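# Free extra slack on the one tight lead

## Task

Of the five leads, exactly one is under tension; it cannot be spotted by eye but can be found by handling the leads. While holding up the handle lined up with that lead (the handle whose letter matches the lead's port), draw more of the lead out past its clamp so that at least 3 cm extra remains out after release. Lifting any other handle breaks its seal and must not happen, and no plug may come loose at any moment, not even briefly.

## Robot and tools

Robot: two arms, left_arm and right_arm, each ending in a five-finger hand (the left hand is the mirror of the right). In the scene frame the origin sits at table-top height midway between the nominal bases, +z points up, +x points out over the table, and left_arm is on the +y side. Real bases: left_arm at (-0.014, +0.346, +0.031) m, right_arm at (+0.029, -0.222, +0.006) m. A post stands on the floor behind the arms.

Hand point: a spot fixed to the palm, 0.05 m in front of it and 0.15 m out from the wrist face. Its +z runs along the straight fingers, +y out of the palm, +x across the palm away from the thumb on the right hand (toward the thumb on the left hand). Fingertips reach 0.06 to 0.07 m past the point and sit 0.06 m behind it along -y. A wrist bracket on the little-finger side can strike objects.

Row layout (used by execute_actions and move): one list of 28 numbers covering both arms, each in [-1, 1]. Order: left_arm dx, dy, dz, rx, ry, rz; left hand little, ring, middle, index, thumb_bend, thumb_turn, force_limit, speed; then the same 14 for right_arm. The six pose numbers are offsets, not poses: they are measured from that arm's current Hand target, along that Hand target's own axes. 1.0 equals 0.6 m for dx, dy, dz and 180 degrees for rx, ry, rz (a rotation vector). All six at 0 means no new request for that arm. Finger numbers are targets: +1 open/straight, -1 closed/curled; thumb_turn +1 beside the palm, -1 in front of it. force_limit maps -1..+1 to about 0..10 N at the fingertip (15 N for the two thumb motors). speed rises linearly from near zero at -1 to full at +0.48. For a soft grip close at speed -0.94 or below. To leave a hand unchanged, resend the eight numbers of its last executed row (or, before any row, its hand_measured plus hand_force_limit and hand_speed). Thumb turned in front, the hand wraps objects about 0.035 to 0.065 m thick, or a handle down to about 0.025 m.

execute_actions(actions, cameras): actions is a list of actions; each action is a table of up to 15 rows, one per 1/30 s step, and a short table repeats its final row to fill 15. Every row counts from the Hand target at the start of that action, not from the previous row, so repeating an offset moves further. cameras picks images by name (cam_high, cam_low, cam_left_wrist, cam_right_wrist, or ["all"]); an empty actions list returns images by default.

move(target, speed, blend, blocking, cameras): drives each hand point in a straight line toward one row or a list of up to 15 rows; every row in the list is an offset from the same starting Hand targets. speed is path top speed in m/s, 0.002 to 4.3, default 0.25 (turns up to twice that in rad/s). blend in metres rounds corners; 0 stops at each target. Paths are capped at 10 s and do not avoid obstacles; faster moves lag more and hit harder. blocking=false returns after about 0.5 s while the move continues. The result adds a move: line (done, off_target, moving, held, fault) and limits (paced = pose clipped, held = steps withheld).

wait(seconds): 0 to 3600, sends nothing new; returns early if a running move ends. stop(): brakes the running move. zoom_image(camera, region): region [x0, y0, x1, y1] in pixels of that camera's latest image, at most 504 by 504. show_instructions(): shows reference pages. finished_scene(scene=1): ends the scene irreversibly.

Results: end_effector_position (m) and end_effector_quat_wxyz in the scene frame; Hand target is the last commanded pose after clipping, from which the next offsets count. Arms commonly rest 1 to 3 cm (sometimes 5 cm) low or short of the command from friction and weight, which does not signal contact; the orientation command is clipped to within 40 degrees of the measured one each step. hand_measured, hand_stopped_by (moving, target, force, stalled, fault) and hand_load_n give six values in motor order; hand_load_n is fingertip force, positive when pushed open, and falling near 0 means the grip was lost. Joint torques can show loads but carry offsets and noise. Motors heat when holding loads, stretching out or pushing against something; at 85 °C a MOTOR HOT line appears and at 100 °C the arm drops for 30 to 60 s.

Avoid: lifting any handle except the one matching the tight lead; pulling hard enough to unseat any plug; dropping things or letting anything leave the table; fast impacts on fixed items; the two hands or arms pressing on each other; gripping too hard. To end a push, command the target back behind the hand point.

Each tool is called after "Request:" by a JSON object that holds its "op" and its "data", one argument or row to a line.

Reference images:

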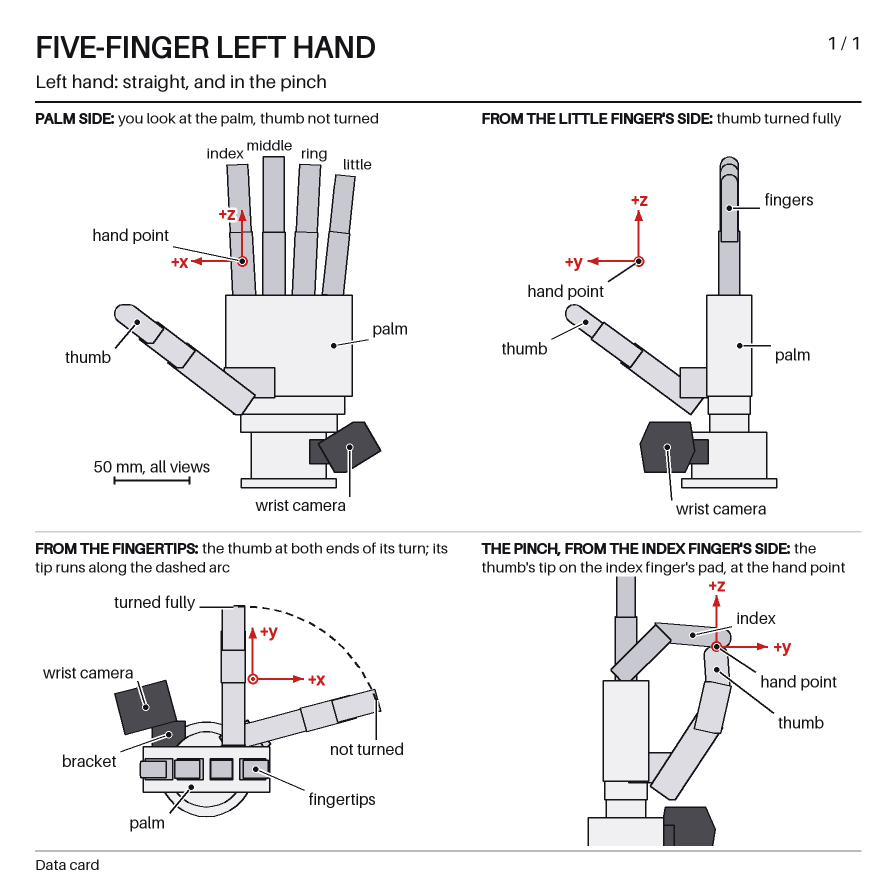

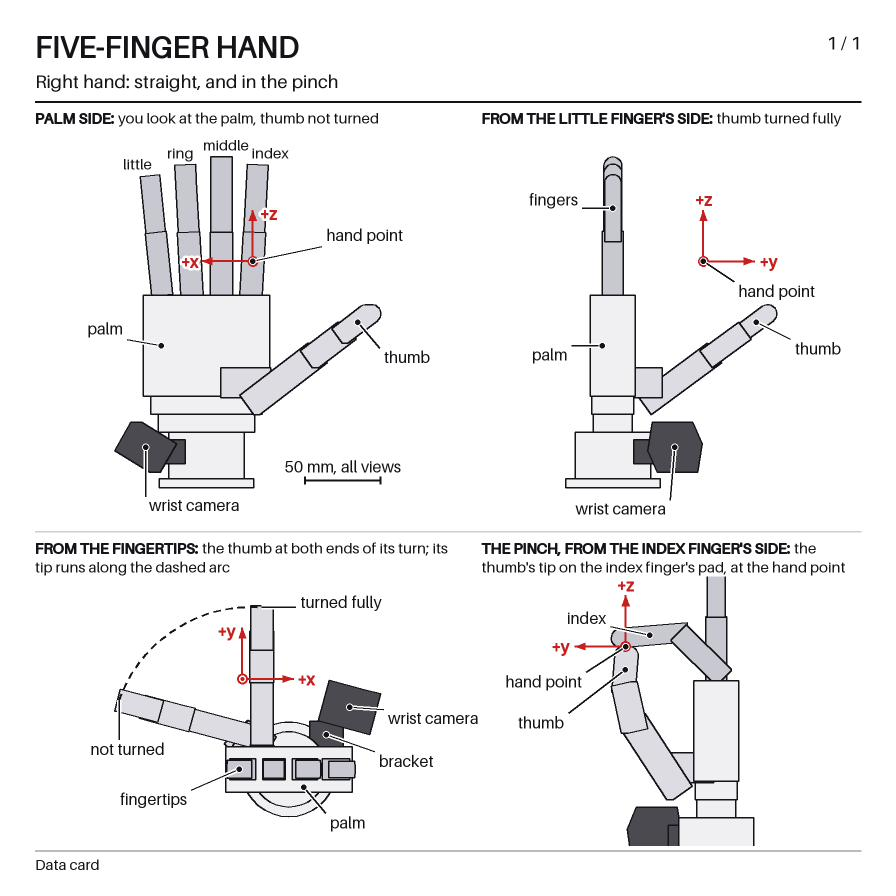

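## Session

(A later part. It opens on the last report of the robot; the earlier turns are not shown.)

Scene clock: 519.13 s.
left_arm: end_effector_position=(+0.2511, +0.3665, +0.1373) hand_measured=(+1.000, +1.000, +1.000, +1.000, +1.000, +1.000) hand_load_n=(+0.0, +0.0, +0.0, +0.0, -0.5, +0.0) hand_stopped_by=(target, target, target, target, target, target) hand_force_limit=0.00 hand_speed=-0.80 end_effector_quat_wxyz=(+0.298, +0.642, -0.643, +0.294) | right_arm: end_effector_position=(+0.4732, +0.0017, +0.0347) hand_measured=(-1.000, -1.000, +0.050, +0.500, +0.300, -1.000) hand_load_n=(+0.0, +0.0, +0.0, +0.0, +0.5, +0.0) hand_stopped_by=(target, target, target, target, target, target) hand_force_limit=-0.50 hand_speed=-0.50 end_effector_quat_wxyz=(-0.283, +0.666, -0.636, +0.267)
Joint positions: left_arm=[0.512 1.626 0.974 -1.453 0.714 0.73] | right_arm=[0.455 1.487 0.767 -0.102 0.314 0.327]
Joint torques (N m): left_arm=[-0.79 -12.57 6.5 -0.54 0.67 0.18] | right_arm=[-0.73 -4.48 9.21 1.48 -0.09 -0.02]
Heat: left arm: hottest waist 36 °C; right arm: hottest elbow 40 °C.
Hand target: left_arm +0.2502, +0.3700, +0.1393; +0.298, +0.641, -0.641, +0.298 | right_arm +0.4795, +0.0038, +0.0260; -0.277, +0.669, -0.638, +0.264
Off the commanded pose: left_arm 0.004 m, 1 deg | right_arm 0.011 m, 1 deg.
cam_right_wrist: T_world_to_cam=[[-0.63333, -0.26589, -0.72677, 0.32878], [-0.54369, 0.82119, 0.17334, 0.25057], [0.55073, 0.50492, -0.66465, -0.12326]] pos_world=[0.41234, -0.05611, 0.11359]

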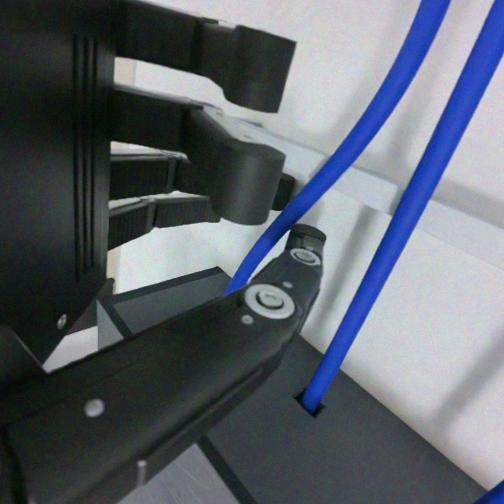

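Request:
{"op": "move", "data": {
  "target": [0,0,0,0,0,0,1,1,1,1,1,1,0,-0.8, 0,-0.0141,-0.0141,0,0,0,-1,-1,0.05,0.5,0.3,-1,-0.5,-0.5],
  "speed": 0.05,
  "cameras": []
}}

Request:
{"op": "execute_actions", "data": {
  "actions": [
    [[0,0,0,0,0,0,1,1,1,1,1,1,0,-0.8, 0,0,0,0,0,0,-1,-1,0.5,0.5,0.3,-1,-0.5,-0.5]],
    [[0,0,0,0,0,0,1,1,1,1,1,1,0,-0.8, 0,0,0,0,0,0,-1,-1,0.5,0.5,0.3,-1,-0.5,-0.5]]
  ],
  "cameras": ["cam_right_wrist"]
}}

Scene clock: 524.80 s.
left_arm: end_effector_position=(+0.2511, +0.3665, +0.1373) hand_measured=(+1.000, +1.000, +1.000, +1.000, +1.000, +1.000) hand_load_n=(+0.0, +0.0, +0.0, +0.0, -0.5, +0.0) hand_stopped_by=(target, target, target, target, target, target) hand_force_limit=0.00 hand_speed=-0.80 end_effector_quat_wxyz=(+0.298, +0.642, -0.643, +0.294) | right_arm: end_effector_position=(+0.4731, +0.0018, +0.0354) hand_measured=(-1.000, -1.000, +0.050, +0.500, +0.300, -1.000) hand_load_n=(+0.0, +0.0, +0.0, +0.0, +0.5, +0.0) hand_stopped_by=(target, target, target, target, target, target) hand_force_limit=-0.50 hand_speed=-0.50 end_effector_quat_wxyz=(-0.281, +0.667, -0.637, +0.266)
Joint positions: left_arm=[0.512 1.626 0.974 -1.453 0.714 0.73] | right_arm=[0.455 1.487 0.773 -0.113 0.314 0.327]
Joint torques (N m): left_arm=[-0.85 -12.63 6.5 -0.54 0.67 0.18] | right_arm=[-0.67 -6.36 9.8 0.5 -0.07 -0.03]
Heat: left arm: hottest waist 36 °C; right arm: hottest elbow 40 °C.
Hand target: left_arm +0.2502, +0.3700, +0.1393; +0.298, +0.641, -0.641, +0.298 | right_arm +0.4796, +0.0039, +0.0380; -0.277, +0.669, -0.637, +0.264
Off the commanded pose: left_arm 0.004 m, 1 deg | right_arm 0.007 m, 1 deg.
move: done

Scene clock: 526.00 s.
left_arm: end_effector_position=(+0.2511, +0.3665, +0.1373) hand_measured=(+1.000, +1.000, +1.000, +1.000, +1.000, +1.000) hand_load_n=(+0.0, +0.0, +0.0, +0.0, -0.5, +0.0) hand_stopped_by=(target, target, target, target, target, target) hand_force_limit=0.00 hand_speed=-0.80 end_effector_quat_wxyz=(+0.298, +0.642, -0.643, +0.294) | right_arm: end_effector_position=(+0.4694, +0.0014, +0.0395) hand_measured=(-1.000, -1.000, +0.500, +0.500, +0.300, -1.000) hand_load_n=(+0.0, +0.0, +0.0, +0.0, +0.0, +0.0) hand_stopped_by=(target, target, target, target, target, target) hand_force_limit=-0.50 hand_speed=-0.50 end_effector_quat_wxyz=(-0.279, +0.669, -0.636, +0.263)
Joint positions: left_arm=[0.512 1.626 0.974 -1.453 0.714 0.73] | right_arm=[0.456 1.472 0.773 -0.135 0.308 0.327]
Joint torques (N m): left_arm=[-0.79 -12.57 6.5 -0.53 0.66 0.18] | right_arm=[-0.85 -5.19 9.88 1.31 0.14 -0.02]
Heat: left arm: hottest waist 36 °C; right arm: hottest elbow 40 °C.
Hand target: left_arm +0.2502, +0.3700, +0.1393; +0.298, +0.641, -0.641, +0.298 | right_arm +0.4795, +0.0038, +0.0380; -0.277, +0.669, -0.637, +0.264
Off the commanded pose: left_arm 0.004 m, 1 deg | right_arm 0.010 m, 0 deg.
cam_right_wrist: T_world_to_cam=[[-0.64121, -0.27078, -0.71801, 0.33321], [-0.54568, 0.81876, 0.17854, 0.24859], [0.53953, 0.50628, -0.67275, -0.11219]] pos_world=[0.40983, -0.05651, 0.11938]

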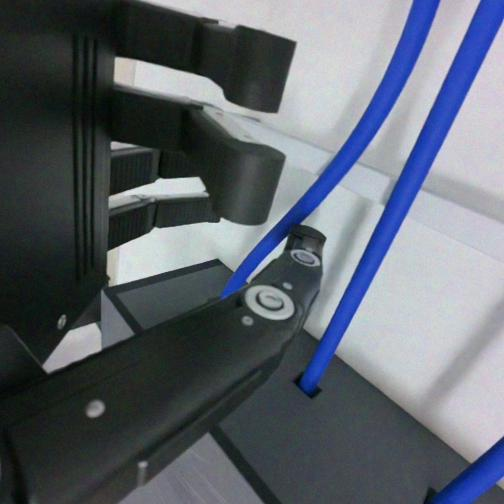

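Request:
{"op": "move", "data": {
  "target": [0,0,0,0,0,0,1,1,1,1,1,1,0,-0.8, 0,-0.0943,-0.0943,0,0,0,-1,-1,0.5,0.5,0.3,-1,-0.5,-0.5],
  "speed": 0.08,
  "cameras": ["cam_right_wrist","cam_high"]
}}

Request:
{"op": "zoom_image", "data": {
  "camera": "cam_high",
  "region": [115, 130, 265, 280]
}}

Scene clock: 531.10 s.
left_arm: end_effector_position=(+0.2511, +0.3665, +0.1373) hand_measured=(+1.000, +1.000, +1.000, +1.000, +1.000, +1.000) hand_load_n=(+0.0, +0.0, +0.0, +0.0, -0.5, -0.5) hand_stopped_by=(target, target, target, target, target, target) hand_force_limit=0.00 hand_speed=-0.80 end_effector_quat_wxyz=(+0.298, +0.642, -0.643, +0.294) | right_arm: end_effector_position=(+0.4625, -0.0021, +0.0922) hand_measured=(-1.000, -1.000, +0.500, +0.500, +0.300, -1.000) hand_load_n=(+0.0, +0.0, +0.0, +0.0, +0.0, +0.0) hand_stopped_by=(target, target, target, target, target, target) hand_force_limit=-0.50 hand_speed=-0.50 end_effector_quat_wxyz=(-0.258, +0.678, -0.639, +0.256)
Joint positions: left_arm=[0.512 1.626 0.974 -1.453 0.714 0.73] | right_arm=[0.456 1.376 0.863 -0.369 0.308 0.327]
Joint torques (N m): left_arm=[-0.79 -12.57 6.53 -0.53 0.66 0.19] | right_arm=[-0.79 -7.53 12.31 0.84 0.18 -0.01]
Heat: left arm: hottest waist 36 °C; right arm: hottest elbow 41 °C.
Hand target: left_arm +0.2502, +0.3700, +0.1393; +0.298, +0.641, -0.641, +0.298 | right_arm +0.4795, +0.0039, +0.1180; -0.277, +0.669, -0.637, +0.264
Off the commanded pose: left_arm 0.004 m, 1 deg | right_arm 0.032 m, 3 deg.
move: off_target (right_arm)
cam_right_wrist: T_world_to_cam=[[-0.67066, -0.28671, -0.68412, 0.37608], [-0.53847, 0.82249, 0.18317, 0.23462], [0.51017, 0.49122, -0.706, -0.05465]] pos_world=[0.40644, -0.0583, 0.17573]
Images, in order (width x height): cam_high 504x504, cam_right_wrist 504x504.

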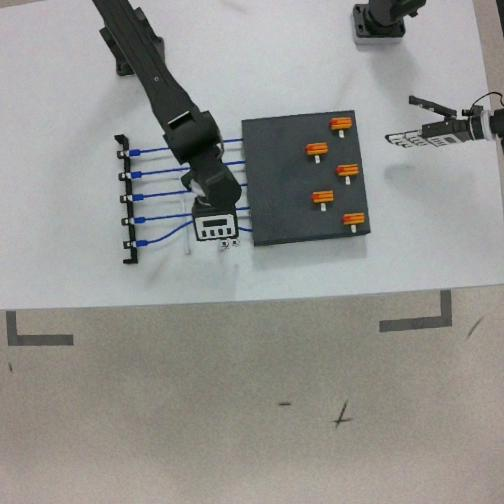

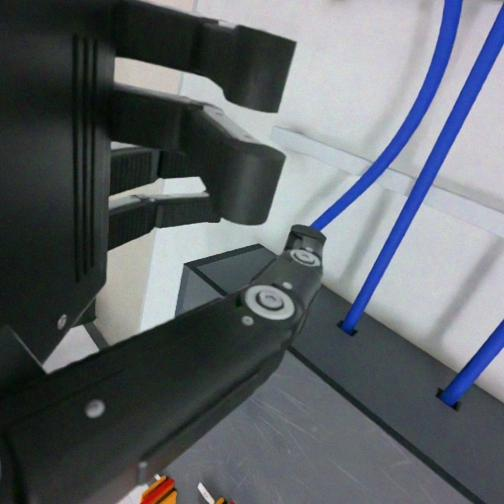

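Scaled by 3.360.

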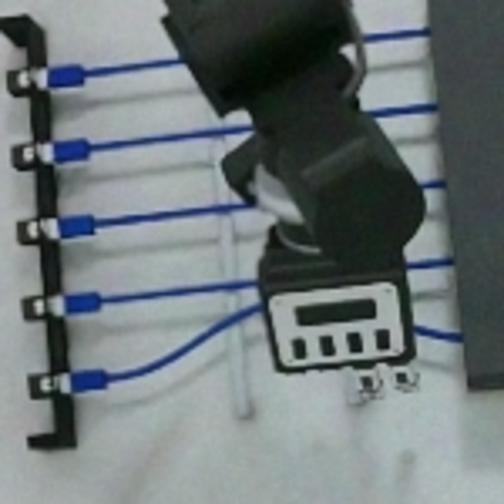

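Request:
{"op": "move", "data": {
  "target": [0,0,0,0,0,0,1,1,1,1,1,1,0,-0.8, -0.0155,0.0638,-0.0448,0.0556,0,0,-1,-1,0.9,0.1,0.3,-1,-0.5,-0.5],
  "speed": 0.1,
  "cameras": ["cam_right_wrist","cam_high"]
}}

Scene clock: 578.57 s.
left_arm: end_effector_position=(+0.2511, +0.3665, +0.1373) hand_measured=(+1.000, +1.000, +1.000, +1.000, +1.000, +1.000) hand_load_n=(+0.0, +0.0, +0.0, +0.0, +0.0, +0.0) hand_stopped_by=(target, target, target, target, target, target) hand_force_limit=0.00 hand_speed=-0.80 end_effector_quat_wxyz=(+0.298, +0.642, -0.643, +0.294) | right_arm: end_effector_position=(+0.4319, +0.0072, +0.1038) hand_measured=(-1.000, -1.000, +0.900, +0.100, +0.300, -1.000) hand_load_n=(+0.0, +0.0, +0.0, +0.0, +0.0, +0.0) hand_stopped_by=(target, target, target, target, target, target) hand_force_limit=-0.50 hand_speed=-0.50 end_effector_quat_wxyz=(-0.320, +0.650, -0.611, +0.318)
Joint positions: left_arm=[0.512 1.626 0.974 -1.453 0.714 0.73] | right_arm=[0.566 1.241 0.691 -0.17 0.451 0.338]
Joint torques (N m): left_arm=[-0.85 -12.51 6.52 -0.54 0.67 0.19] | right_arm=[-0.09 -5.36 8.16 2.33 0.25 0.12]
Motor temperatures (°C): left_arm=[36 31 32 24 30 31] | right_arm=[32 34 43 25 26 29]
Heat: left arm: hottest waist 36 °C; right arm: hottest elbow 43 °C.
Hand target: left_arm +0.2502, +0.3700, +0.1393; +0.298, +0.641, -0.641, +0.298 | right_arm +0.4330, +0.0109, +0.1099; -0.334, +0.642, -0.612, +0.319
Off the commanded pose: left_arm 0.004 m, 1 deg | right_arm 0.007 m, 2 deg.
move: done
cam_right_wrist: T_world_to_cam=[[-0.52729, -0.28433, -0.8007, 0.31635], [-0.56567, 0.82064, 0.0811, 0.23063], [0.63402, 0.49569, -0.59355, -0.10069]] pos_world=[0.3611, -0.0494, 0.17483]
Images, in order (width x height): cam_high 504x504, cam_right_wrist 504x504.

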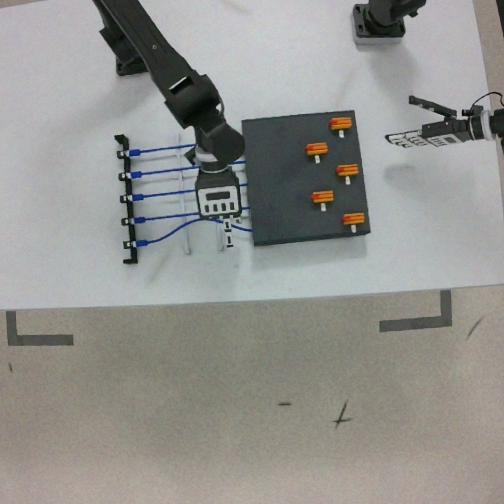

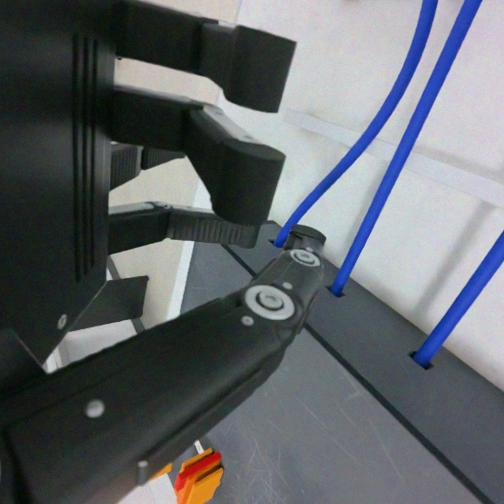

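Request:
{"op": "move", "data": {
  "target": [0,0,0,0,0,0,1,1,1,1,1,1,0,-0.8, -0.01,0.0817,0.0577,0,0,0,-1,-1,0.9,0.1,0.3,-1,-0.5,-0.5],
  "speed": 0.08,
  "cameras": ["cam_right_wrist","cam_high"]
}}

Scene clock: 600.17 s.
left_arm: end_effector_position=(+0.2511, +0.3665, +0.1373) hand_measured=(+1.000, +1.000, +1.000, +1.000, +1.000, +1.000) hand_load_n=(+0.0, +0.0, +0.0, +0.0, +0.0, +0.0) hand_stopped_by=(target, target, target, target, target, target) hand_force_limit=0.00 hand_speed=-0.80 end_effector_quat_wxyz=(+0.298, +0.642, -0.643, +0.294) | right_arm: end_effector_position=(+0.4339, +0.0129, +0.0535) hand_measured=(-1.000, -1.000, +0.900, +0.100, +0.300, -1.000) hand_load_n=(+0.5, +0.0, +0.0, +0.0, +0.0, +0.0) hand_stopped_by=(target, target, target, target, target, target) hand_force_limit=-0.50 hand_speed=-0.50 end_effector_quat_wxyz=(-0.330, +0.644, -0.611, +0.320)
Joint positions: left_arm=[0.512 1.626 0.974 -1.453 0.714 0.73] | right_arm=[0.577 1.356 0.616 0.039 0.462 0.348]
Joint torques (N m): left_arm=[-0.85 -12.63 6.5 -0.54 0.67 0.18] | right_arm=[0.15 -4.54 7.17 2.36 0.23 0.12]
Heat: left arm: hottest waist 36 °C; right arm: hottest elbow 41 °C.
Hand target: left_arm +0.2502, +0.3700, +0.1393; +0.298, +0.641, -0.641, +0.298 | right_arm +0.4331, +0.0170, +0.0501; -0.334, +0.642, -0.612, +0.319
Off the commanded pose: left_arm 0.004 m, 1 deg | right_arm 0.005 m, 1 deg.
move: done
cam_right_wrist: T_world_to_cam=[[-0.51294, -0.27231, -0.81409, 0.27311], [-0.56471, 0.82129, 0.0811, 0.23068], [0.64652, 0.50132, -0.57505, -0.14097]] pos_world=[0.3615, -0.04441, 0.12256]
Images, in order (width x height): cam_high 504x504, cam_right_wrist 504x504.

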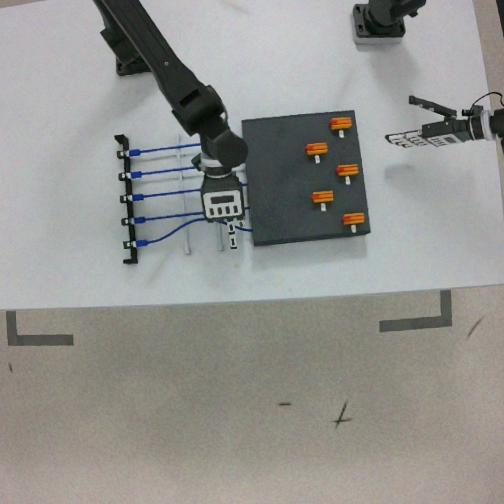

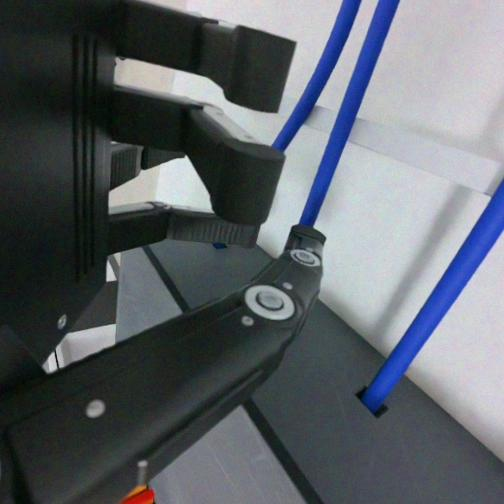

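Request:
{"op": "move", "data": {
  "target": [0,0,0,0,0,0,1,1,1,1,1,1,0,-0.8, -0.0004,0.025,0.0064,0,0,0,-1,-1,0.9,0.1,0.3,-1,-0.5,-0.5],
  "speed": 0.04,
  "cameras": ["cam_right_wrist"]
}}

Request:
{"op": "zoom_image", "data": {
  "camera": "cam_right_wrist",
  "region": [180, 130, 360, 310]
}}

Scene clock: 612.57 s.
left_arm: end_effector_position=(+0.2511, +0.3665, +0.1373) hand_measured=(+1.000, +1.000, +1.000, +1.000, +1.000, +1.000) hand_load_n=(+0.0, +0.0, +0.0, +0.0, +0.0, +0.0) hand_stopped_by=(target, target, target, target, target, target) hand_force_limit=0.00 hand_speed=-0.80 end_effector_quat_wxyz=(+0.298, +0.642, -0.643, +0.294) | right_arm: end_effector_position=(+0.4290, +0.0134, +0.0404) hand_measured=(-1.000, -1.000, +0.900, +0.100, +0.300, -1.000) hand_load_n=(+0.0, +0.0, +0.0, +0.0, +0.0, +0.0) hand_stopped_by=(target, target, target, target, target, target) hand_force_limit=-0.50 hand_speed=-0.50 end_effector_quat_wxyz=(-0.331, +0.644, -0.611, +0.321)
Joint positions: left_arm=[0.512 1.626 0.974 -1.453 0.714 0.73] | right_arm=[0.587 1.38 0.589 0.089 0.47 0.354]
Joint torques (N m): left_arm=[-0.85 -12.69 6.49 -0.53 0.67 0.18] | right_arm=[0.21 -4.25 6.87 2.36 0.25 0.12]
Heat: left arm: hottest waist 36 °C; right arm: hottest elbow 41 °C.
Hand target: left_arm +0.2502, +0.3700, +0.1393; +0.298, +0.641, -0.641, +0.298 | right_arm +0.4276, +0.0170, +0.0356; -0.334, +0.642, -0.612, +0.319
Off the commanded pose: left_arm 0.004 m, 1 deg | right_arm 0.006 m, 1 deg.
move: done
cam_right_wrist: T_world_to_cam=[[-0.51057, -0.27101, -0.81601, 0.2591], [-0.56517, 0.82099, 0.08095, 0.2288], [0.648, 0.50252, -0.57234, -0.1463]] pos_world=[0.3564, -0.04411, 0.10917]

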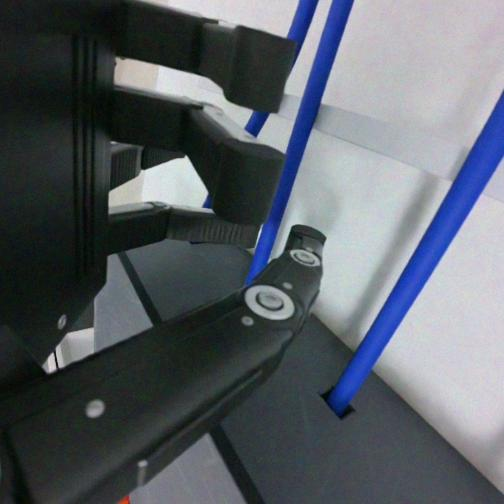

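Scaled by 2.800.

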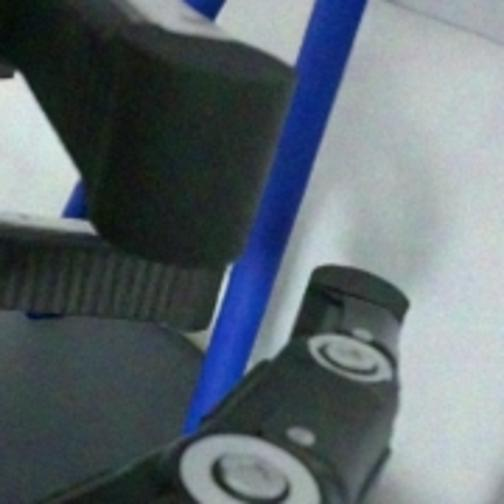

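Request:
{"op": "move", "data": {
  "target": [0,0,0,0,0,0,1,1,1,1,1,1,0,-0.8, 0,0.0055,0.0038,0,0,0,-1,-1,0.9,0.1,0.3,-1,-0.5,-0.5],
  "speed": 0.03,
  "cameras": []
}}

Request:
{"op": "execute_actions", "data": {
  "actions": [
    [[0,0,0,0,0,0,1,1,1,1,1,1,0,-0.8, 0,0,0,0,0,0,-1,-1,0.9,0.0,0.05,-1,-0.6,-0.7]],
    [[0,0,0,0,0,0,1,1,1,1,1,1,0,-0.8, 0,0,0,0,0,0,-1,-1,0.9,0.0,0.05,-1,-0.6,-0.7]]
  ],
  "cameras": ["cam_right_wrist"]
}}

Request:
{"op": "zoom_image", "data": {
  "camera": "cam_right_wrist",
  "region": [180, 130, 360, 310]
}}

Scene clock: 624.57 s.
left_arm: end_effector_position=(+0.2511, +0.3665, +0.1373) hand_measured=(+1.000, +1.000, +1.000, +1.000, +1.000, +1.000) hand_load_n=(+0.0, +0.0, +0.0, +0.0, +0.0, +0.0) hand_stopped_by=(target, target, target, target, target, target) hand_force_limit=0.00 hand_speed=-0.80 end_effector_quat_wxyz=(+0.298, +0.642, -0.643, +0.294) | right_arm: end_effector_position=(+0.4307, +0.0147, +0.0393) hand_measured=(-1.000, -1.000, +0.900, +0.100, +0.300, -1.000) hand_load_n=(+0.0, +0.0, +0.0, +0.0, +0.0, +0.0) hand_stopped_by=(target, target, target, target, target, target) hand_force_limit=-0.50 hand_speed=-0.50 end_effector_quat_wxyz=(-0.334, +0.642, -0.611, +0.321)
Joint positions: left_arm=[0.512 1.626 0.974 -1.453 0.714 0.73] | right_arm=[0.587 1.388 0.589 0.104 0.47 0.355]
Joint torques (N m): left_arm=[-0.79 -12.57 6.52 -0.53 0.66 0.18] | right_arm=[0.09 -4.19 6.5 2.33 0.24 0.12]
Heat: left arm: hottest waist 36 °C; right arm: hottest elbow 40 °C.
Hand target: left_arm +0.2502, +0.3700, +0.1393; +0.298, +0.641, -0.641, +0.298 | right_arm +0.4276, +0.0170, +0.0317; -0.334, +0.642, -0.612, +0.319
Off the commanded pose: left_arm 0.004 m, 1 deg | right_arm 0.009 m, 0 deg.
move: done

Scene clock: 625.77 s.
left_arm: end_effector_position=(+0.2511, +0.3665, +0.1373) hand_measured=(+1.000, +1.000, +1.000, +1.000, +1.000, +1.000) hand_load_n=(+0.0, +0.0, +0.0, +0.0, -0.5, +0.0) hand_stopped_by=(target, target, target, target, target, target) hand_force_limit=0.00 hand_speed=-0.80 end_effector_quat_wxyz=(+0.298, +0.642, -0.643, +0.294) | right_arm: end_effector_position=(+0.4308, +0.0148, +0.0394) hand_measured=(-1.000, -1.000, +0.900, +0.000, +0.050, -1.000) hand_load_n=(+0.0, +0.5, +0.0, +0.0, +0.0, +0.0) hand_stopped_by=(target, target, target, target, target, target) hand_force_limit=-0.60 hand_speed=-0.70 end_effector_quat_wxyz=(-0.334, +0.642, -0.611, +0.321)
Joint positions: left_arm=[0.512 1.626 0.974 -1.453 0.714 0.73] | right_arm=[0.587 1.388 0.589 0.104 0.47 0.355]
Joint torques (N m): left_arm=[-0.79 -12.63 6.5 -0.54 0.67 0.19] | right_arm=[0.21 -4.19 6.49 2.36 0.24 0.12]
Heat: left arm: hottest waist 36 °C; right arm: hottest elbow 40 °C.
Hand target: left_arm +0.2502, +0.3700, +0.1393; +0.298, +0.641, -0.641, +0.298 | right_arm +0.4276, +0.0170, +0.0316; -0.334, +0.642, -0.612, +0.319
Off the commanded pose: left_arm 0.004 m, 1 deg | right_arm 0.009 m, 0 deg.
cam_right_wrist: T_world_to_cam=[[-0.50636, -0.26748, -0.81979, 0.25783], [-0.56539, 0.82079, 0.08142, 0.2289], [0.6511, 0.50473, -0.56685, -0.1504]] pos_world=[0.3579, -0.04301, 0.10748]

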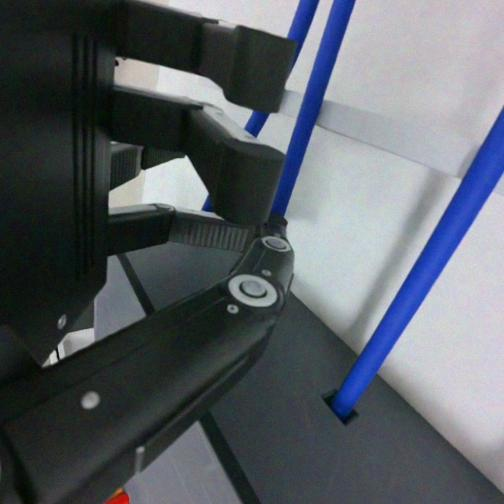

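Scaled by 2.800.

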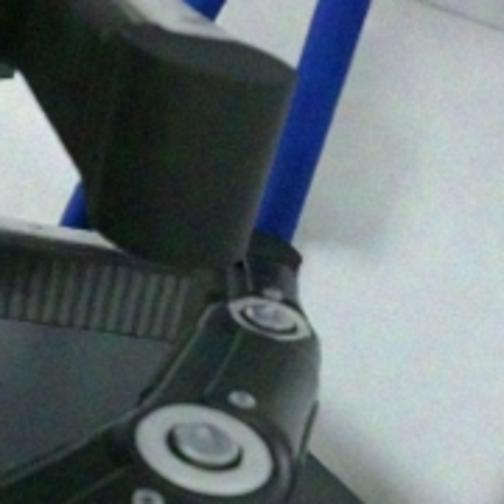

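Request:
{"op": "execute_actions", "data": {
  "actions": [
    [[0,0,0,0,0,0,1,1,1,1,1,1,0,-0.8, 0,0,0,0,0,0,-1,-1,0.9,-0.45,0.05,-1,-0.4,-0.9]],
    [[0,0,0,0,0,0,1,1,1,1,1,1,0,-0.8, 0,0,0,0,0,0,-1,-1,0.9,-0.45,0.05,-1,-0.4,-0.9]],
    [[0,0,0,0,0,0,1,1,1,1,1,1,0,-0.8, 0,0,0,0,0,0,-1,-1,0.9,-0.45,0.05,-1,-0.4,-0.9]]
  ],
  "cameras": ["cam_right_wrist"]
}}

Request:
{"op": "zoom_image", "data": {
  "camera": "cam_right_wrist",
  "region": [180, 130, 360, 310]
}}

Scene clock: 632.43 s.
left_arm: end_effector_position=(+0.2511, +0.3665, +0.1373) hand_measured=(+1.000, +1.000, +1.000, +1.000, +1.000, +1.000) hand_load_n=(+0.0, +0.0, +0.0, -0.5, +0.0, +0.0) hand_stopped_by=(target, target, target, target, target, target) hand_force_limit=0.00 hand_speed=-0.80 end_effector_quat_wxyz=(+0.298, +0.642, -0.643, +0.294) | right_arm: end_effector_position=(+0.4308, +0.0148, +0.0394) hand_measured=(-1.000, -1.000, +0.900, -0.166, +0.050, -1.000) hand_load_n=(+0.0, +0.0, +0.0, +4.5, +0.5, +0.0) hand_stopped_by=(target, target, target, force, target, target) hand_force_limit=-0.40 hand_speed=-0.90 end_effector_quat_wxyz=(-0.334, +0.642, -0.611, +0.321)
Joint positions: left_arm=[0.512 1.626 0.974 -1.453 0.714 0.73] | right_arm=[0.587 1.388 0.589 0.104 0.47 0.355]
Joint torques (N m): left_arm=[-0.91 -12.63 6.52 -0.55 0.67 0.19] | right_arm=[0.09 -4.19 6.49 2.33 0.25 0.12]
Heat: left arm: hottest waist 36 °C; right arm: hottest elbow 39 °C.
Hand target: left_arm +0.2502, +0.3700, +0.1393; +0.298, +0.641, -0.641, +0.298 | right_arm +0.4276, +0.0170, +0.0316; -0.334, +0.642, -0.612, +0.319
Off the commanded pose: left_arm 0.004 m, 1 deg | right_arm 0.009 m, 0 deg.
cam_right_wrist: T_world_to_cam=[[-0.50646, -0.26682, -0.81994, 0.25794], [-0.56503, 0.821, 0.08185, 0.22866], [0.65133, 0.50475, -0.56657, -0.15056]] pos_world=[0.3579, -0.04291, 0.10748]

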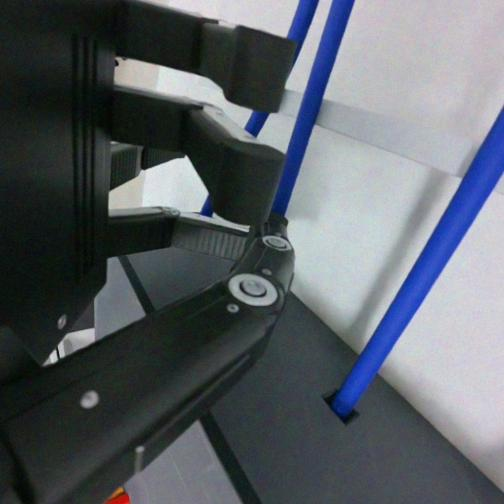

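Scaled by 2.800.

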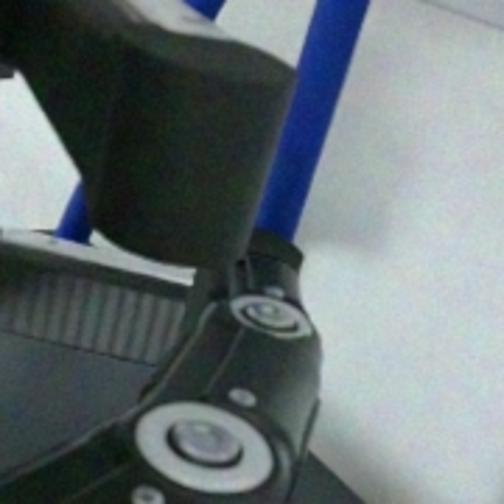

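Request:
{"op": "move", "data": {
  "target": [0,0,0,0,0,0,1,1,1,1,1,1,0,-0.8, 0.025,0,0,0,0,0,-1,-1,0.9,-0.45,0.05,-1,-0.4,-0.9],
  "speed": 0.03,
  "cameras": ["cam_right_wrist","cam_high"]
}}

Request:
{"op": "zoom_image", "data": {
  "camera": "cam_right_wrist",
  "region": [180, 0, 430, 250]
}}

Request:
{"op": "zoom_image", "data": {
  "camera": "cam_high",
  "region": [115, 130, 265, 280]
}}

Scene clock: 643.23 s.
left_arm: end_effector_position=(+0.2511, +0.3665, +0.1373) hand_measured=(+1.000, +1.000, +1.000, +1.000, +1.000, +1.000) hand_load_n=(+0.0, -0.5, +0.0, +0.0, +0.0, +0.0) hand_stopped_by=(target, target, target, target, target, target) hand_force_limit=0.00 hand_speed=-0.80 end_effector_quat_wxyz=(+0.298, +0.642, -0.643, +0.294) | right_arm: end_effector_position=(+0.4299, +0.0135, +0.0366) hand_measured=(-1.000, -1.000, +0.900, -0.166, +0.050, -1.000) hand_load_n=(+0.0, +0.0, +0.0, +4.5, +0.5, +0.0) hand_stopped_by=(target, target, target, force, target, target) hand_force_limit=-0.40 hand_speed=-0.90 end_effector_quat_wxyz=(-0.342, +0.641, -0.612, +0.312)
Joint positions: left_arm=[0.512 1.626 0.974 -1.453 0.714 0.73] | right_arm=[0.573 1.388 0.574 0.131 0.44 0.355]
Joint torques (N m): left_arm=[-0.85 -12.57 6.52 -0.53 0.66 0.18] | right_arm=[-1.67 -5.54 5.83 1.89 0.3 -0.16]
Heat: left arm: hottest waist 35 °C; right arm: hottest elbow 39 °C.
Hand target: left_arm +0.2502, +0.3700, +0.1393; +0.298, +0.641, -0.641, +0.298 | right_arm +0.4282, +0.0019, +0.0315; -0.334, +0.642, -0.612, +0.319
Off the commanded pose: left_arm 0.004 m, 1 deg | right_arm 0.013 m, 1 deg.
move: off_target (right_arm)
cam_right_wrist: T_world_to_cam=[[-0.50575, -0.25359, -0.82456, 0.25448], [-0.57245, 0.81371, 0.10086, 0.23208], [0.64538, 0.52303, -0.5567, -0.14894]] pos_world=[0.35769, -0.04641, 0.10351]
Images, in order (width x height): cam_high 504x504, cam_right_wrist 504x504.

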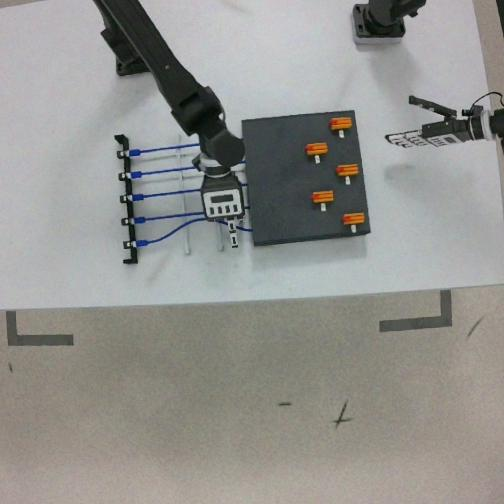

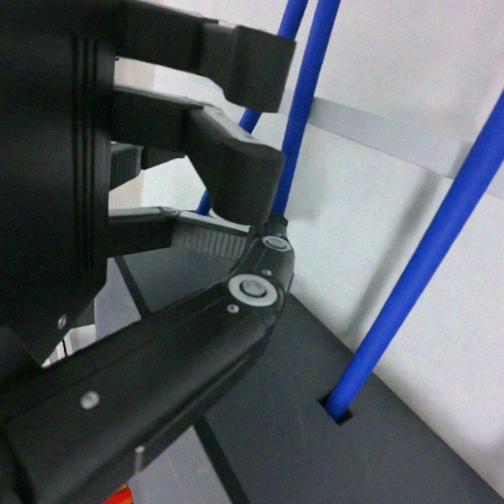

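Scaled by 2.016.

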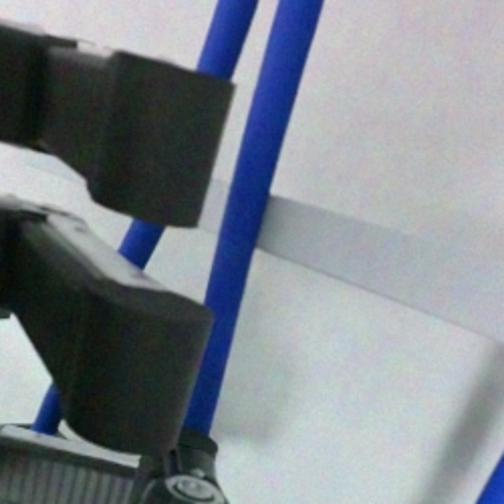

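Scaled by 3.360.

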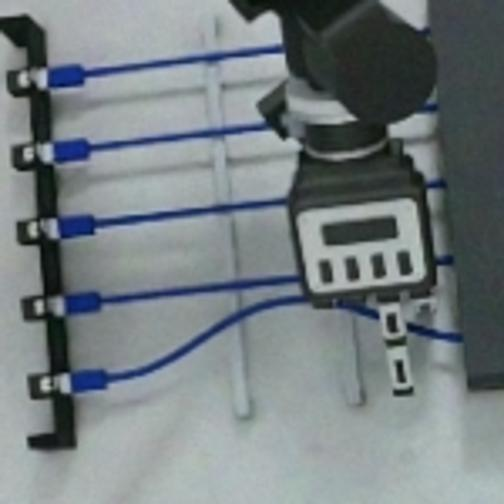

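Request:
{"op": "move", "data": {
  "target": [0,0,0,0,0,0,1,1,1,1,1,1,0,-0.8, 0.02,0,0,0,0,0,-1,-1,0.9,-0.45,0.05,-1,-0.4,-0.9],
  "speed": 0.03,
  "cameras": ["cam_right_wrist","cam_high"]
}}

Request:
{"op": "zoom_image", "data": {
  "camera": "cam_right_wrist",
  "region": [180, 0, 430, 250]
}}

Request:
{"op": "zoom_image", "data": {
  "camera": "cam_high",
  "region": [115, 130, 265, 280]
}}

Scene clock: 650.77 s.
left_arm: end_effector_position=(+0.2511, +0.3665, +0.1373) hand_measured=(+1.000, +1.000, +1.000, +1.000, +1.000, +1.000) hand_load_n=(+0.0, +0.0, +0.0, +0.0, +0.0, +0.0) hand_stopped_by=(target, target, target, target, target, target) hand_force_limit=0.00 hand_speed=-0.80 end_effector_quat_wxyz=(+0.298, +0.642, -0.643, +0.294) | right_arm: end_effector_position=(+0.4295, +0.0083, +0.0360) hand_measured=(-1.000, -1.000, +0.900, -0.166, +0.050, -1.000) hand_load_n=(+0.0, +0.0, +0.0, +4.0, +0.5, +0.5) hand_stopped_by=(target, target, target, force, target, target) hand_force_limit=-0.40 hand_speed=-0.90 end_effector_quat_wxyz=(-0.347, +0.640, -0.614, +0.304)
Joint positions: left_arm=[0.512 1.626 0.974 -1.453 0.714 0.73] | right_arm=[0.551 1.379 0.56 0.144 0.408 0.352]
Joint torques (N m): left_arm=[-0.79 -12.57 6.52 -0.53 0.67 0.19] | right_arm=[-2.08 -5.66 5.61 1.81 0.61 -0.37]
Motor temperatures (°C): left_arm=[35 31 32 24 30 31] | right_arm=[31 32 38 26 26 28]
Heat: left arm: hottest waist 35 °C; right arm: hottest elbow 38 °C.
Hand target: left_arm +0.2502, +0.3700, +0.1393; +0.298, +0.641, -0.641, +0.298 | right_arm +0.4288, -0.0100, +0.0315; -0.334, +0.642, -0.612, +0.319
Off the commanded pose: left_arm 0.004 m, 1 deg | right_arm 0.019 m, 2 deg.
move: off_target (right_arm)
cam_right_wrist: T_world_to_cam=[[-0.50808, -0.24075, -0.82698, 0.25349], [-0.57563, 0.80913, 0.1181, 0.237], [0.6407, 0.53604, -0.54969, -0.14462]] pos_world=[0.35788, -0.05322, 0.10214]
Images, in order (width x height): cam_high 504x504, cam_right_wrist 504x504.

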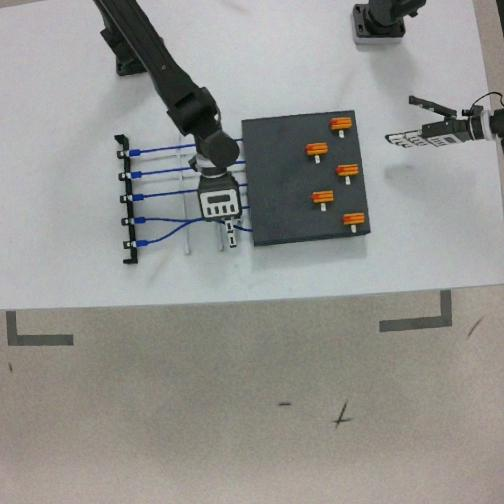

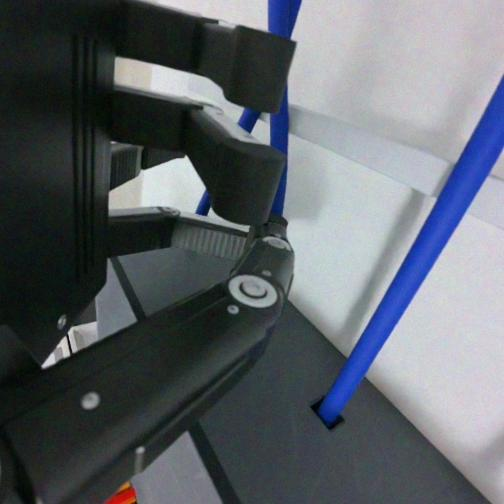

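Scaled by 2.016.

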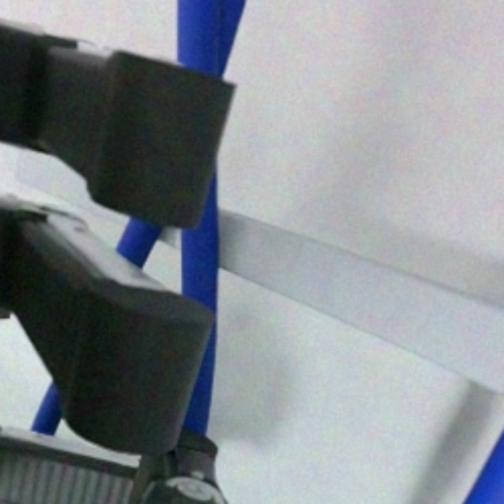

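Scaled by 3.360.

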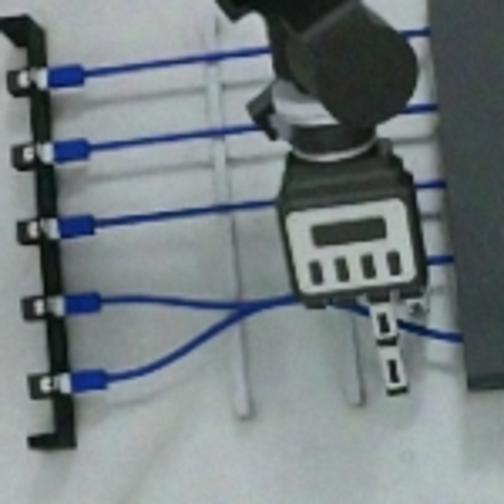

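Request:
{"op": "execute_actions", "data": {
  "actions": [
    [[0,0,0,0,0,0,1,1,1,1,1,1,0,-0.8, 0,0,0,0,0,0,-1,-1,0.9,0.15,0.3,-1,-0.4,-0.5]],
    [[0,0,0,0,0,0,1,1,1,1,1,1,0,-0.8, 0,0,0,0,0,0,-1,-1,0.9,0.15,0.3,-1,-0.4,-0.5]]
  ],
  "cameras": ["cam_right_wrist"]
}}

Scene clock: 655.33 s.
left_arm: end_effector_position=(+0.2511, +0.3665, +0.1373) hand_measured=(+1.000, +1.000, +1.000, +1.000, +1.000, +1.000) hand_load_n=(+0.0, +0.0, +0.0, -0.5, +0.0, +0.0) hand_stopped_by=(target, target, target, target, target, target) hand_force_limit=0.00 hand_speed=-0.80 end_effector_quat_wxyz=(+0.298, +0.642, -0.643, +0.294) | right_arm: end_effector_position=(+0.4284, -0.0062, +0.0300) hand_measured=(-1.000, -1.000, +0.900, +0.150, +0.300, -1.000) hand_load_n=(+0.0, +0.0, +0.0, -0.5, +0.0, +0.0) hand_stopped_by=(target, target, target, target, target, target) hand_force_limit=-0.40 hand_speed=-0.50 end_effector_quat_wxyz=(-0.334, +0.642, -0.614, +0.314)
Joint positions: left_arm=[0.512 1.626 0.974 -1.453 0.714 0.73] | right_arm=[0.532 1.376 0.545 0.144 0.417 0.329]
Joint torques (N m): left_arm=[-0.79 -12.57 6.52 -0.54 0.67 0.19] | right_arm=[-0.85 -5.54 6.57 1.83 0.21 -0.12]
Heat: left arm: hottest waist 35 °C; right arm: hottest elbow 38 °C.
Hand target: left_arm +0.2502, +0.3700, +0.1393; +0.298, +0.641, -0.641, +0.298 | right_arm +0.4288, -0.0101, +0.0315; -0.334, +0.642, -0.612, +0.319
Off the commanded pose: left_arm 0.004 m, 1 deg | right_arm 0.004 m, 1 deg.
cam_right_wrist: T_world_to_cam=[[-0.51628, -0.25899, -0.81632, 0.24751], [-0.56439, 0.81981, 0.09684, 0.24462], [0.64415, 0.51072, -0.56942, -0.14044]] pos_world=[0.3563, -0.06471, 0.09839]

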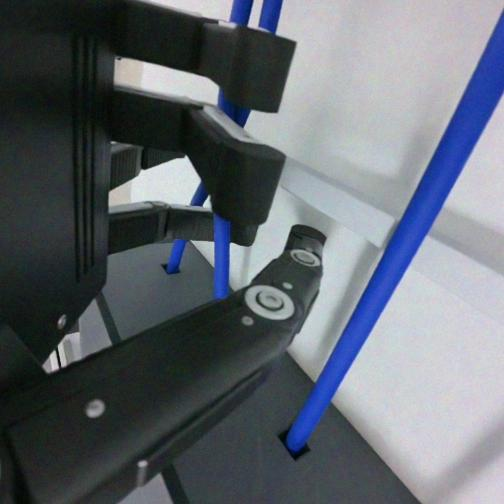

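Request:
{"op": "move", "data": {
  "target": [0,0,0,0,0,0,1,1,1,1,1,1,0,-0.8, 0,-0.0398,-0.0157,0,0,0,-1,-1,0.9,0.15,0.3,-1,-0.4,-0.5],
  "speed": 0.05,
  "cameras": ["cam_right_wrist"]
}}

Scene clock: 664.17 s.
left_arm: end_effector_position=(+0.2511, +0.3665, +0.1373) hand_measured=(+1.000, +1.000, +1.000, +1.000, +1.000, +1.000) hand_load_n=(+0.0, +0.0, +0.0, +0.0, +0.0, +0.0) hand_stopped_by=(target, target, target, target, target, target) hand_force_limit=0.00 hand_speed=-0.80 end_effector_quat_wxyz=(+0.298, +0.642, -0.643, +0.294) | right_arm: end_effector_position=(+0.4207, -0.0136, +0.0384) hand_measured=(-1.000, -1.000, +0.900, +0.150, +0.300, -1.000) hand_load_n=(+0.0, +0.0, +0.0, +0.0, +0.0, +0.0) hand_stopped_by=(target, target, target, target, target, target) hand_force_limit=-0.40 hand_speed=-0.50 end_effector_quat_wxyz=(-0.323, +0.649, -0.615, +0.311)
Joint positions: left_arm=[0.512 1.626 0.974 -1.453 0.714 0.73] | right_arm=[0.525 1.326 0.545 0.072 0.411 0.322]
Joint torques (N m): left_arm=[-0.91 -12.57 6.53 -0.53 0.67 0.18] | right_arm=[-0.97 -5.42 10 0.99 0.22 -0.11]
Heat: left arm: hottest waist 35 °C; right arm: hottest elbow 38 °C.
Hand target: left_arm +0.2502, +0.3700, +0.1393; +0.298, +0.641, -0.641, +0.298 | right_arm +0.4347, -0.0098, +0.0565; -0.334, +0.642, -0.612, +0.319
Off the commanded pose: left_arm 0.004 m, 1 deg | right_arm 0.023 m, 2 deg.
move: off_target (right_arm)
cam_right_wrist: T_world_to_cam=[[-0.53215, -0.27126, -0.80202, 0.25448], [-0.5644, 0.81975, 0.09723, 0.24551], [0.63108, 0.5044, -0.58933, -0.12077]] pos_world=[0.3502, -0.07131, 0.10906]

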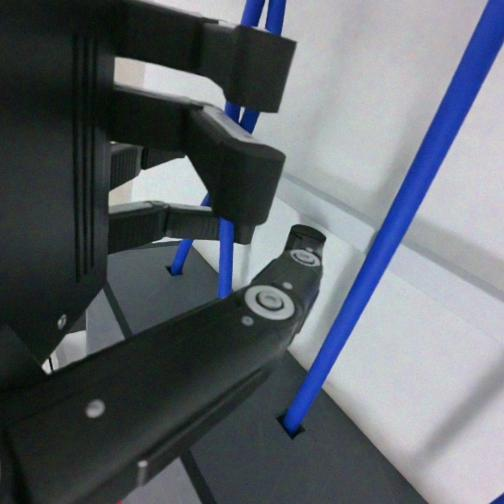

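Request:
{"op": "move", "data": {
  "target": [0,0,0,0,0,0,1,1,1,1,1,1,0,-0.8, 0.0008,-0.0778,-0.0342,0,0,0,-1,-1,0.9,0.15,0.3,-1,-0.4,-0.5],
  "speed": 0.06,
  "cameras": ["cam_right_wrist","cam_high"]
}}

Request:
{"op": "zoom_image", "data": {
  "camera": "cam_high",
  "region": [115, 130, 265, 280]
}}

Scene clock: 668.83 s.
left_arm: end_effector_position=(+0.2511, +0.3665, +0.1373) hand_measured=(+1.000, +1.000, +1.000, +1.000, +1.000, +1.000) hand_load_n=(+0.0, +0.5, +0.0, +0.0, +0.0, +0.0) hand_stopped_by=(target, target, target, target, target, target) hand_force_limit=0.00 hand_speed=-0.80 end_effector_quat_wxyz=(+0.298, +0.642, -0.643, +0.294) | right_arm: end_effector_position=(+0.4277, -0.0160, +0.0812) hand_measured=(-1.000, -1.000, +0.900, +0.150, +0.300, -1.000) hand_load_n=(+0.0, +0.0, +0.0, +0.0, +0.0, +0.0) hand_stopped_by=(target, target, target, target, target, target) hand_force_limit=-0.40 hand_speed=-0.50 end_effector_quat_wxyz=(-0.317, +0.650, -0.616, +0.312)
Joint positions: left_arm=[0.512 1.626 0.974 -1.453 0.714 0.73] | right_arm=[0.51 1.238 0.623 -0.101 0.403 0.311]
Joint torques (N m): left_arm=[-0.85 -12.57 6.52 -0.54 0.66 0.18] | right_arm=[-0.91 -5.19 11.96 1.02 0.06 -0.12]
Heat: left arm: hottest waist 35 °C; right arm: hottest elbow 38 °C.
Hand target: left_arm +0.2502, +0.3700, +0.1393; +0.298, +0.641, -0.641, +0.298 | right_arm +0.4447, -0.0098, +0.1064; -0.334, +0.642, -0.612, +0.319
Off the commanded pose: left_arm 0.004 m, 1 deg | right_arm 0.031 m, 2 deg.
move: off_target (right_arm)
cam_right_wrist: T_world_to_cam=[[-0.53988, -0.27666, -0.79498, 0.29448], [-0.56126, 0.82217, 0.09504, 0.24612], [0.62731, 0.49749, -0.59915, -0.09643]] pos_world=[0.35761, -0.07291, 0.15294]
Images, in order (width x height): cam_high 504x504, cam_right_wrist 504x504.

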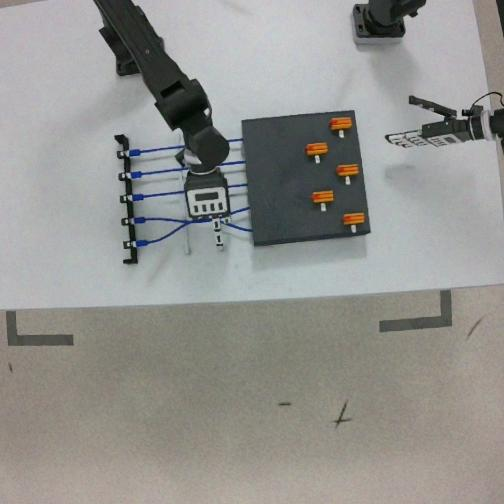

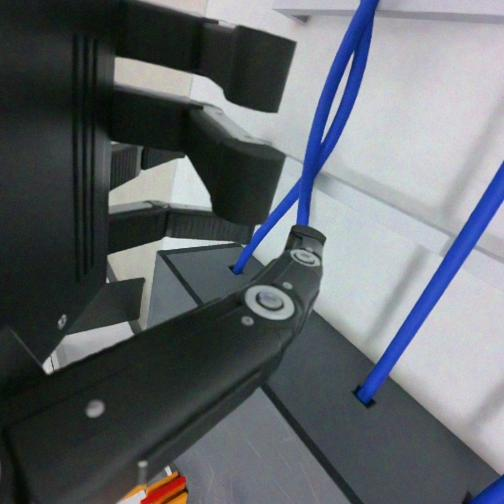

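Scaled by 3.360.

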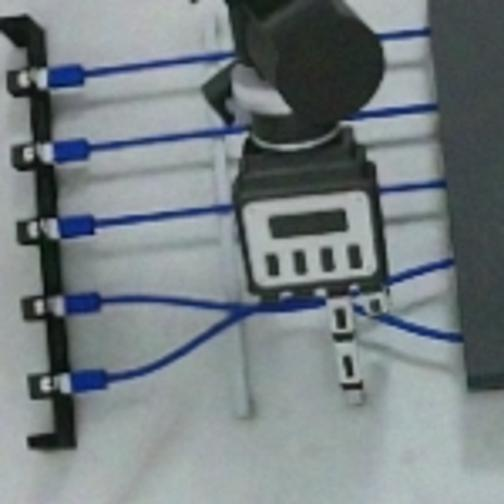

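Request:
{"op": "move", "data": {
  "target": [0,0,0,0,0,0,1,1,1,1,1,1,0,-0.8, -0.0432,0.0595,-0.0895,0,0,0,-1,-1,0.9,0.1,0.3,-1,-0.4,-0.5],
  "speed": 0.08,
  "cameras": ["cam_right_wrist"]
}}

Scene clock: 677.00 s.
left_arm: end_effector_position=(+0.2511, +0.3665, +0.1373) hand_measured=(+1.000, +1.000, +1.000, +1.000, +1.000, +1.000) hand_load_n=(+0.0, +0.0, +0.0, +0.0, +0.0, -0.5) hand_stopped_by=(target, target, target, target, target, target) hand_force_limit=0.00 hand_speed=-0.80 end_effector_quat_wxyz=(+0.298, +0.642, -0.643, +0.294) | right_arm: end_effector_position=(+0.3838, +0.0143, +0.1085) hand_measured=(-1.000, -1.000, +0.900, +0.100, +0.300, -1.000) hand_load_n=(+0.0, +0.0, +0.0, +0.0, +0.0, +0.5) hand_stopped_by=(target, target, target, target, target, target) hand_force_limit=-0.40 hand_speed=-0.50 end_effector_quat_wxyz=(-0.335, +0.643, -0.609, +0.321)
Joint positions: left_arm=[0.512 1.626 0.974 -1.453 0.714 0.73] | right_arm=[0.675 1.12 0.603 -0.205 0.534 0.417]
Joint torques (N m): left_arm=[-0.73 -12.69 6.53 -0.53 0.67 0.18] | right_arm=[-0.21 -3.9 8.24 0.96 0.28 0.14]
Heat: left arm: hottest waist 35 °C; right arm: hottest elbow 39 °C.
Hand target: left_arm +0.2502, +0.3700, +0.1393; +0.298, +0.641, -0.641, +0.298 | right_arm +0.3792, +0.0130, +0.1080; -0.334, +0.642, -0.612, +0.319
Off the commanded pose: left_arm 0.004 m, 1 deg | right_arm 0.005 m, 0 deg.
move: done
cam_right_wrist: T_world_to_cam=[[-0.50406, -0.26853, -0.82086, 0.28981], [-0.56842, 0.81872, 0.08122, 0.19823], [0.65025, 0.50753, -0.56532, -0.08033]] pos_world=[0.31099, -0.04371, 0.17638]

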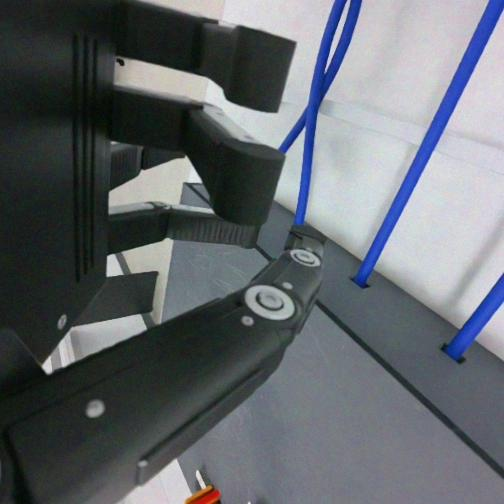

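Request:
{"op": "move", "data": {
  "target": [0,0,0,0,0,0,1,1,1,1,1,1,0,-0.8, 0,0.0729,0.047,0,0,0,-1,-1,0.9,0.1,0.3,-1,-0.4,-0.5],
  "speed": 0.08,
  "cameras": ["cam_right_wrist"]
}}

Scene clock: 685.87 s.
left_arm: end_effector_position=(+0.2511, +0.3665, +0.1373) hand_measured=(+1.000, +1.000, +1.000, +1.000, +1.000, +1.000) hand_load_n=(-0.5, -0.5, +0.0, +0.0, +0.0, +0.0) hand_stopped_by=(target, target, target, target, target, target) hand_force_limit=0.00 hand_speed=-0.80 end_effector_quat_wxyz=(+0.298, +0.642, -0.643, +0.294) | right_arm: end_effector_position=(+0.3775, +0.0089, +0.0582) hand_measured=(-1.000, -1.000, +0.900, +0.100, +0.300, -1.000) hand_load_n=(+0.0, +0.5, +0.0, +0.0, +0.0, +0.0) hand_stopped_by=(target, target, target, target, target, target) hand_force_limit=-0.40 hand_speed=-0.50 end_effector_quat_wxyz=(-0.328, +0.645, -0.611, +0.321)
Joint positions: left_arm=[0.512 1.626 0.974 -1.453 0.714 0.73] | right_arm=[0.676 1.209 0.515 -0.044 0.537 0.421]
Joint torques (N m): left_arm=[-0.73 -12.57 6.53 -0.54 0.66 0.18] | right_arm=[0.09 -2.55 7.47 2.28 0.29 0.13]
Heat: left arm: hottest waist 35 °C; right arm: hottest elbow 39 °C.
Hand target: left_arm +0.2502, +0.3700, +0.1393; +0.298, +0.641, -0.641, +0.298 | right_arm +0.3771, +0.0129, +0.0559; -0.334, +0.642, -0.612, +0.319
Off the commanded pose: left_arm 0.004 m, 1 deg | right_arm 0.005 m, 1 deg.
move: done
cam_right_wrist: T_world_to_cam=[[-0.51419, -0.27398, -0.81274, 0.24721], [-0.56459, 0.82146, 0.08028, 0.20177], [0.64564, 0.50014, -0.57707, -0.09939]] pos_world=[0.3052, -0.04831, 0.12736]

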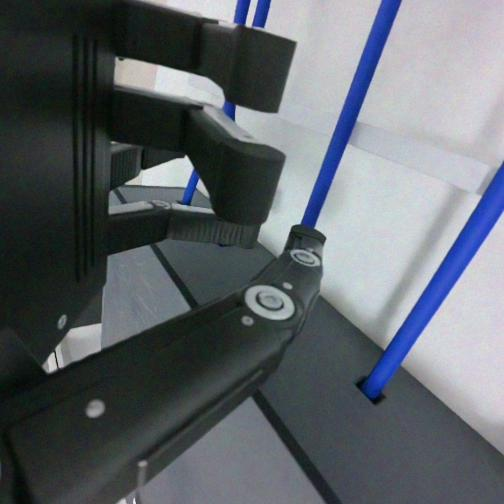

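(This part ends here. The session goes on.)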